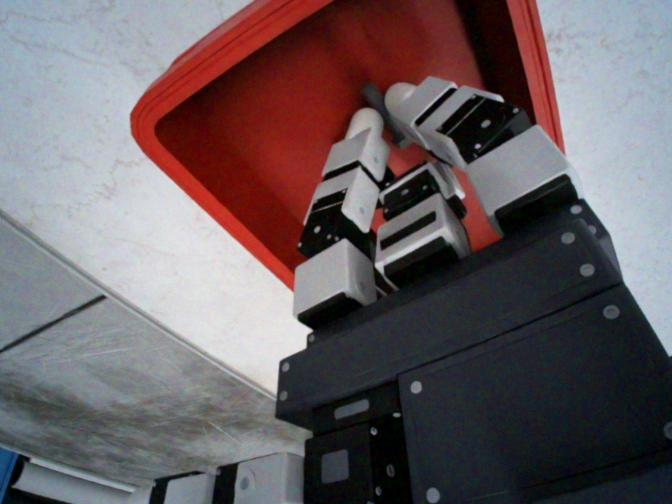

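Scaled by 1.500 from the camera's 672x504 image, which has a finer 960x720 frame.

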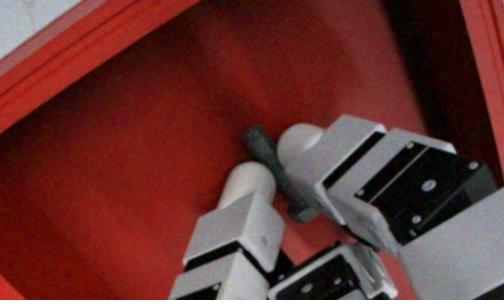

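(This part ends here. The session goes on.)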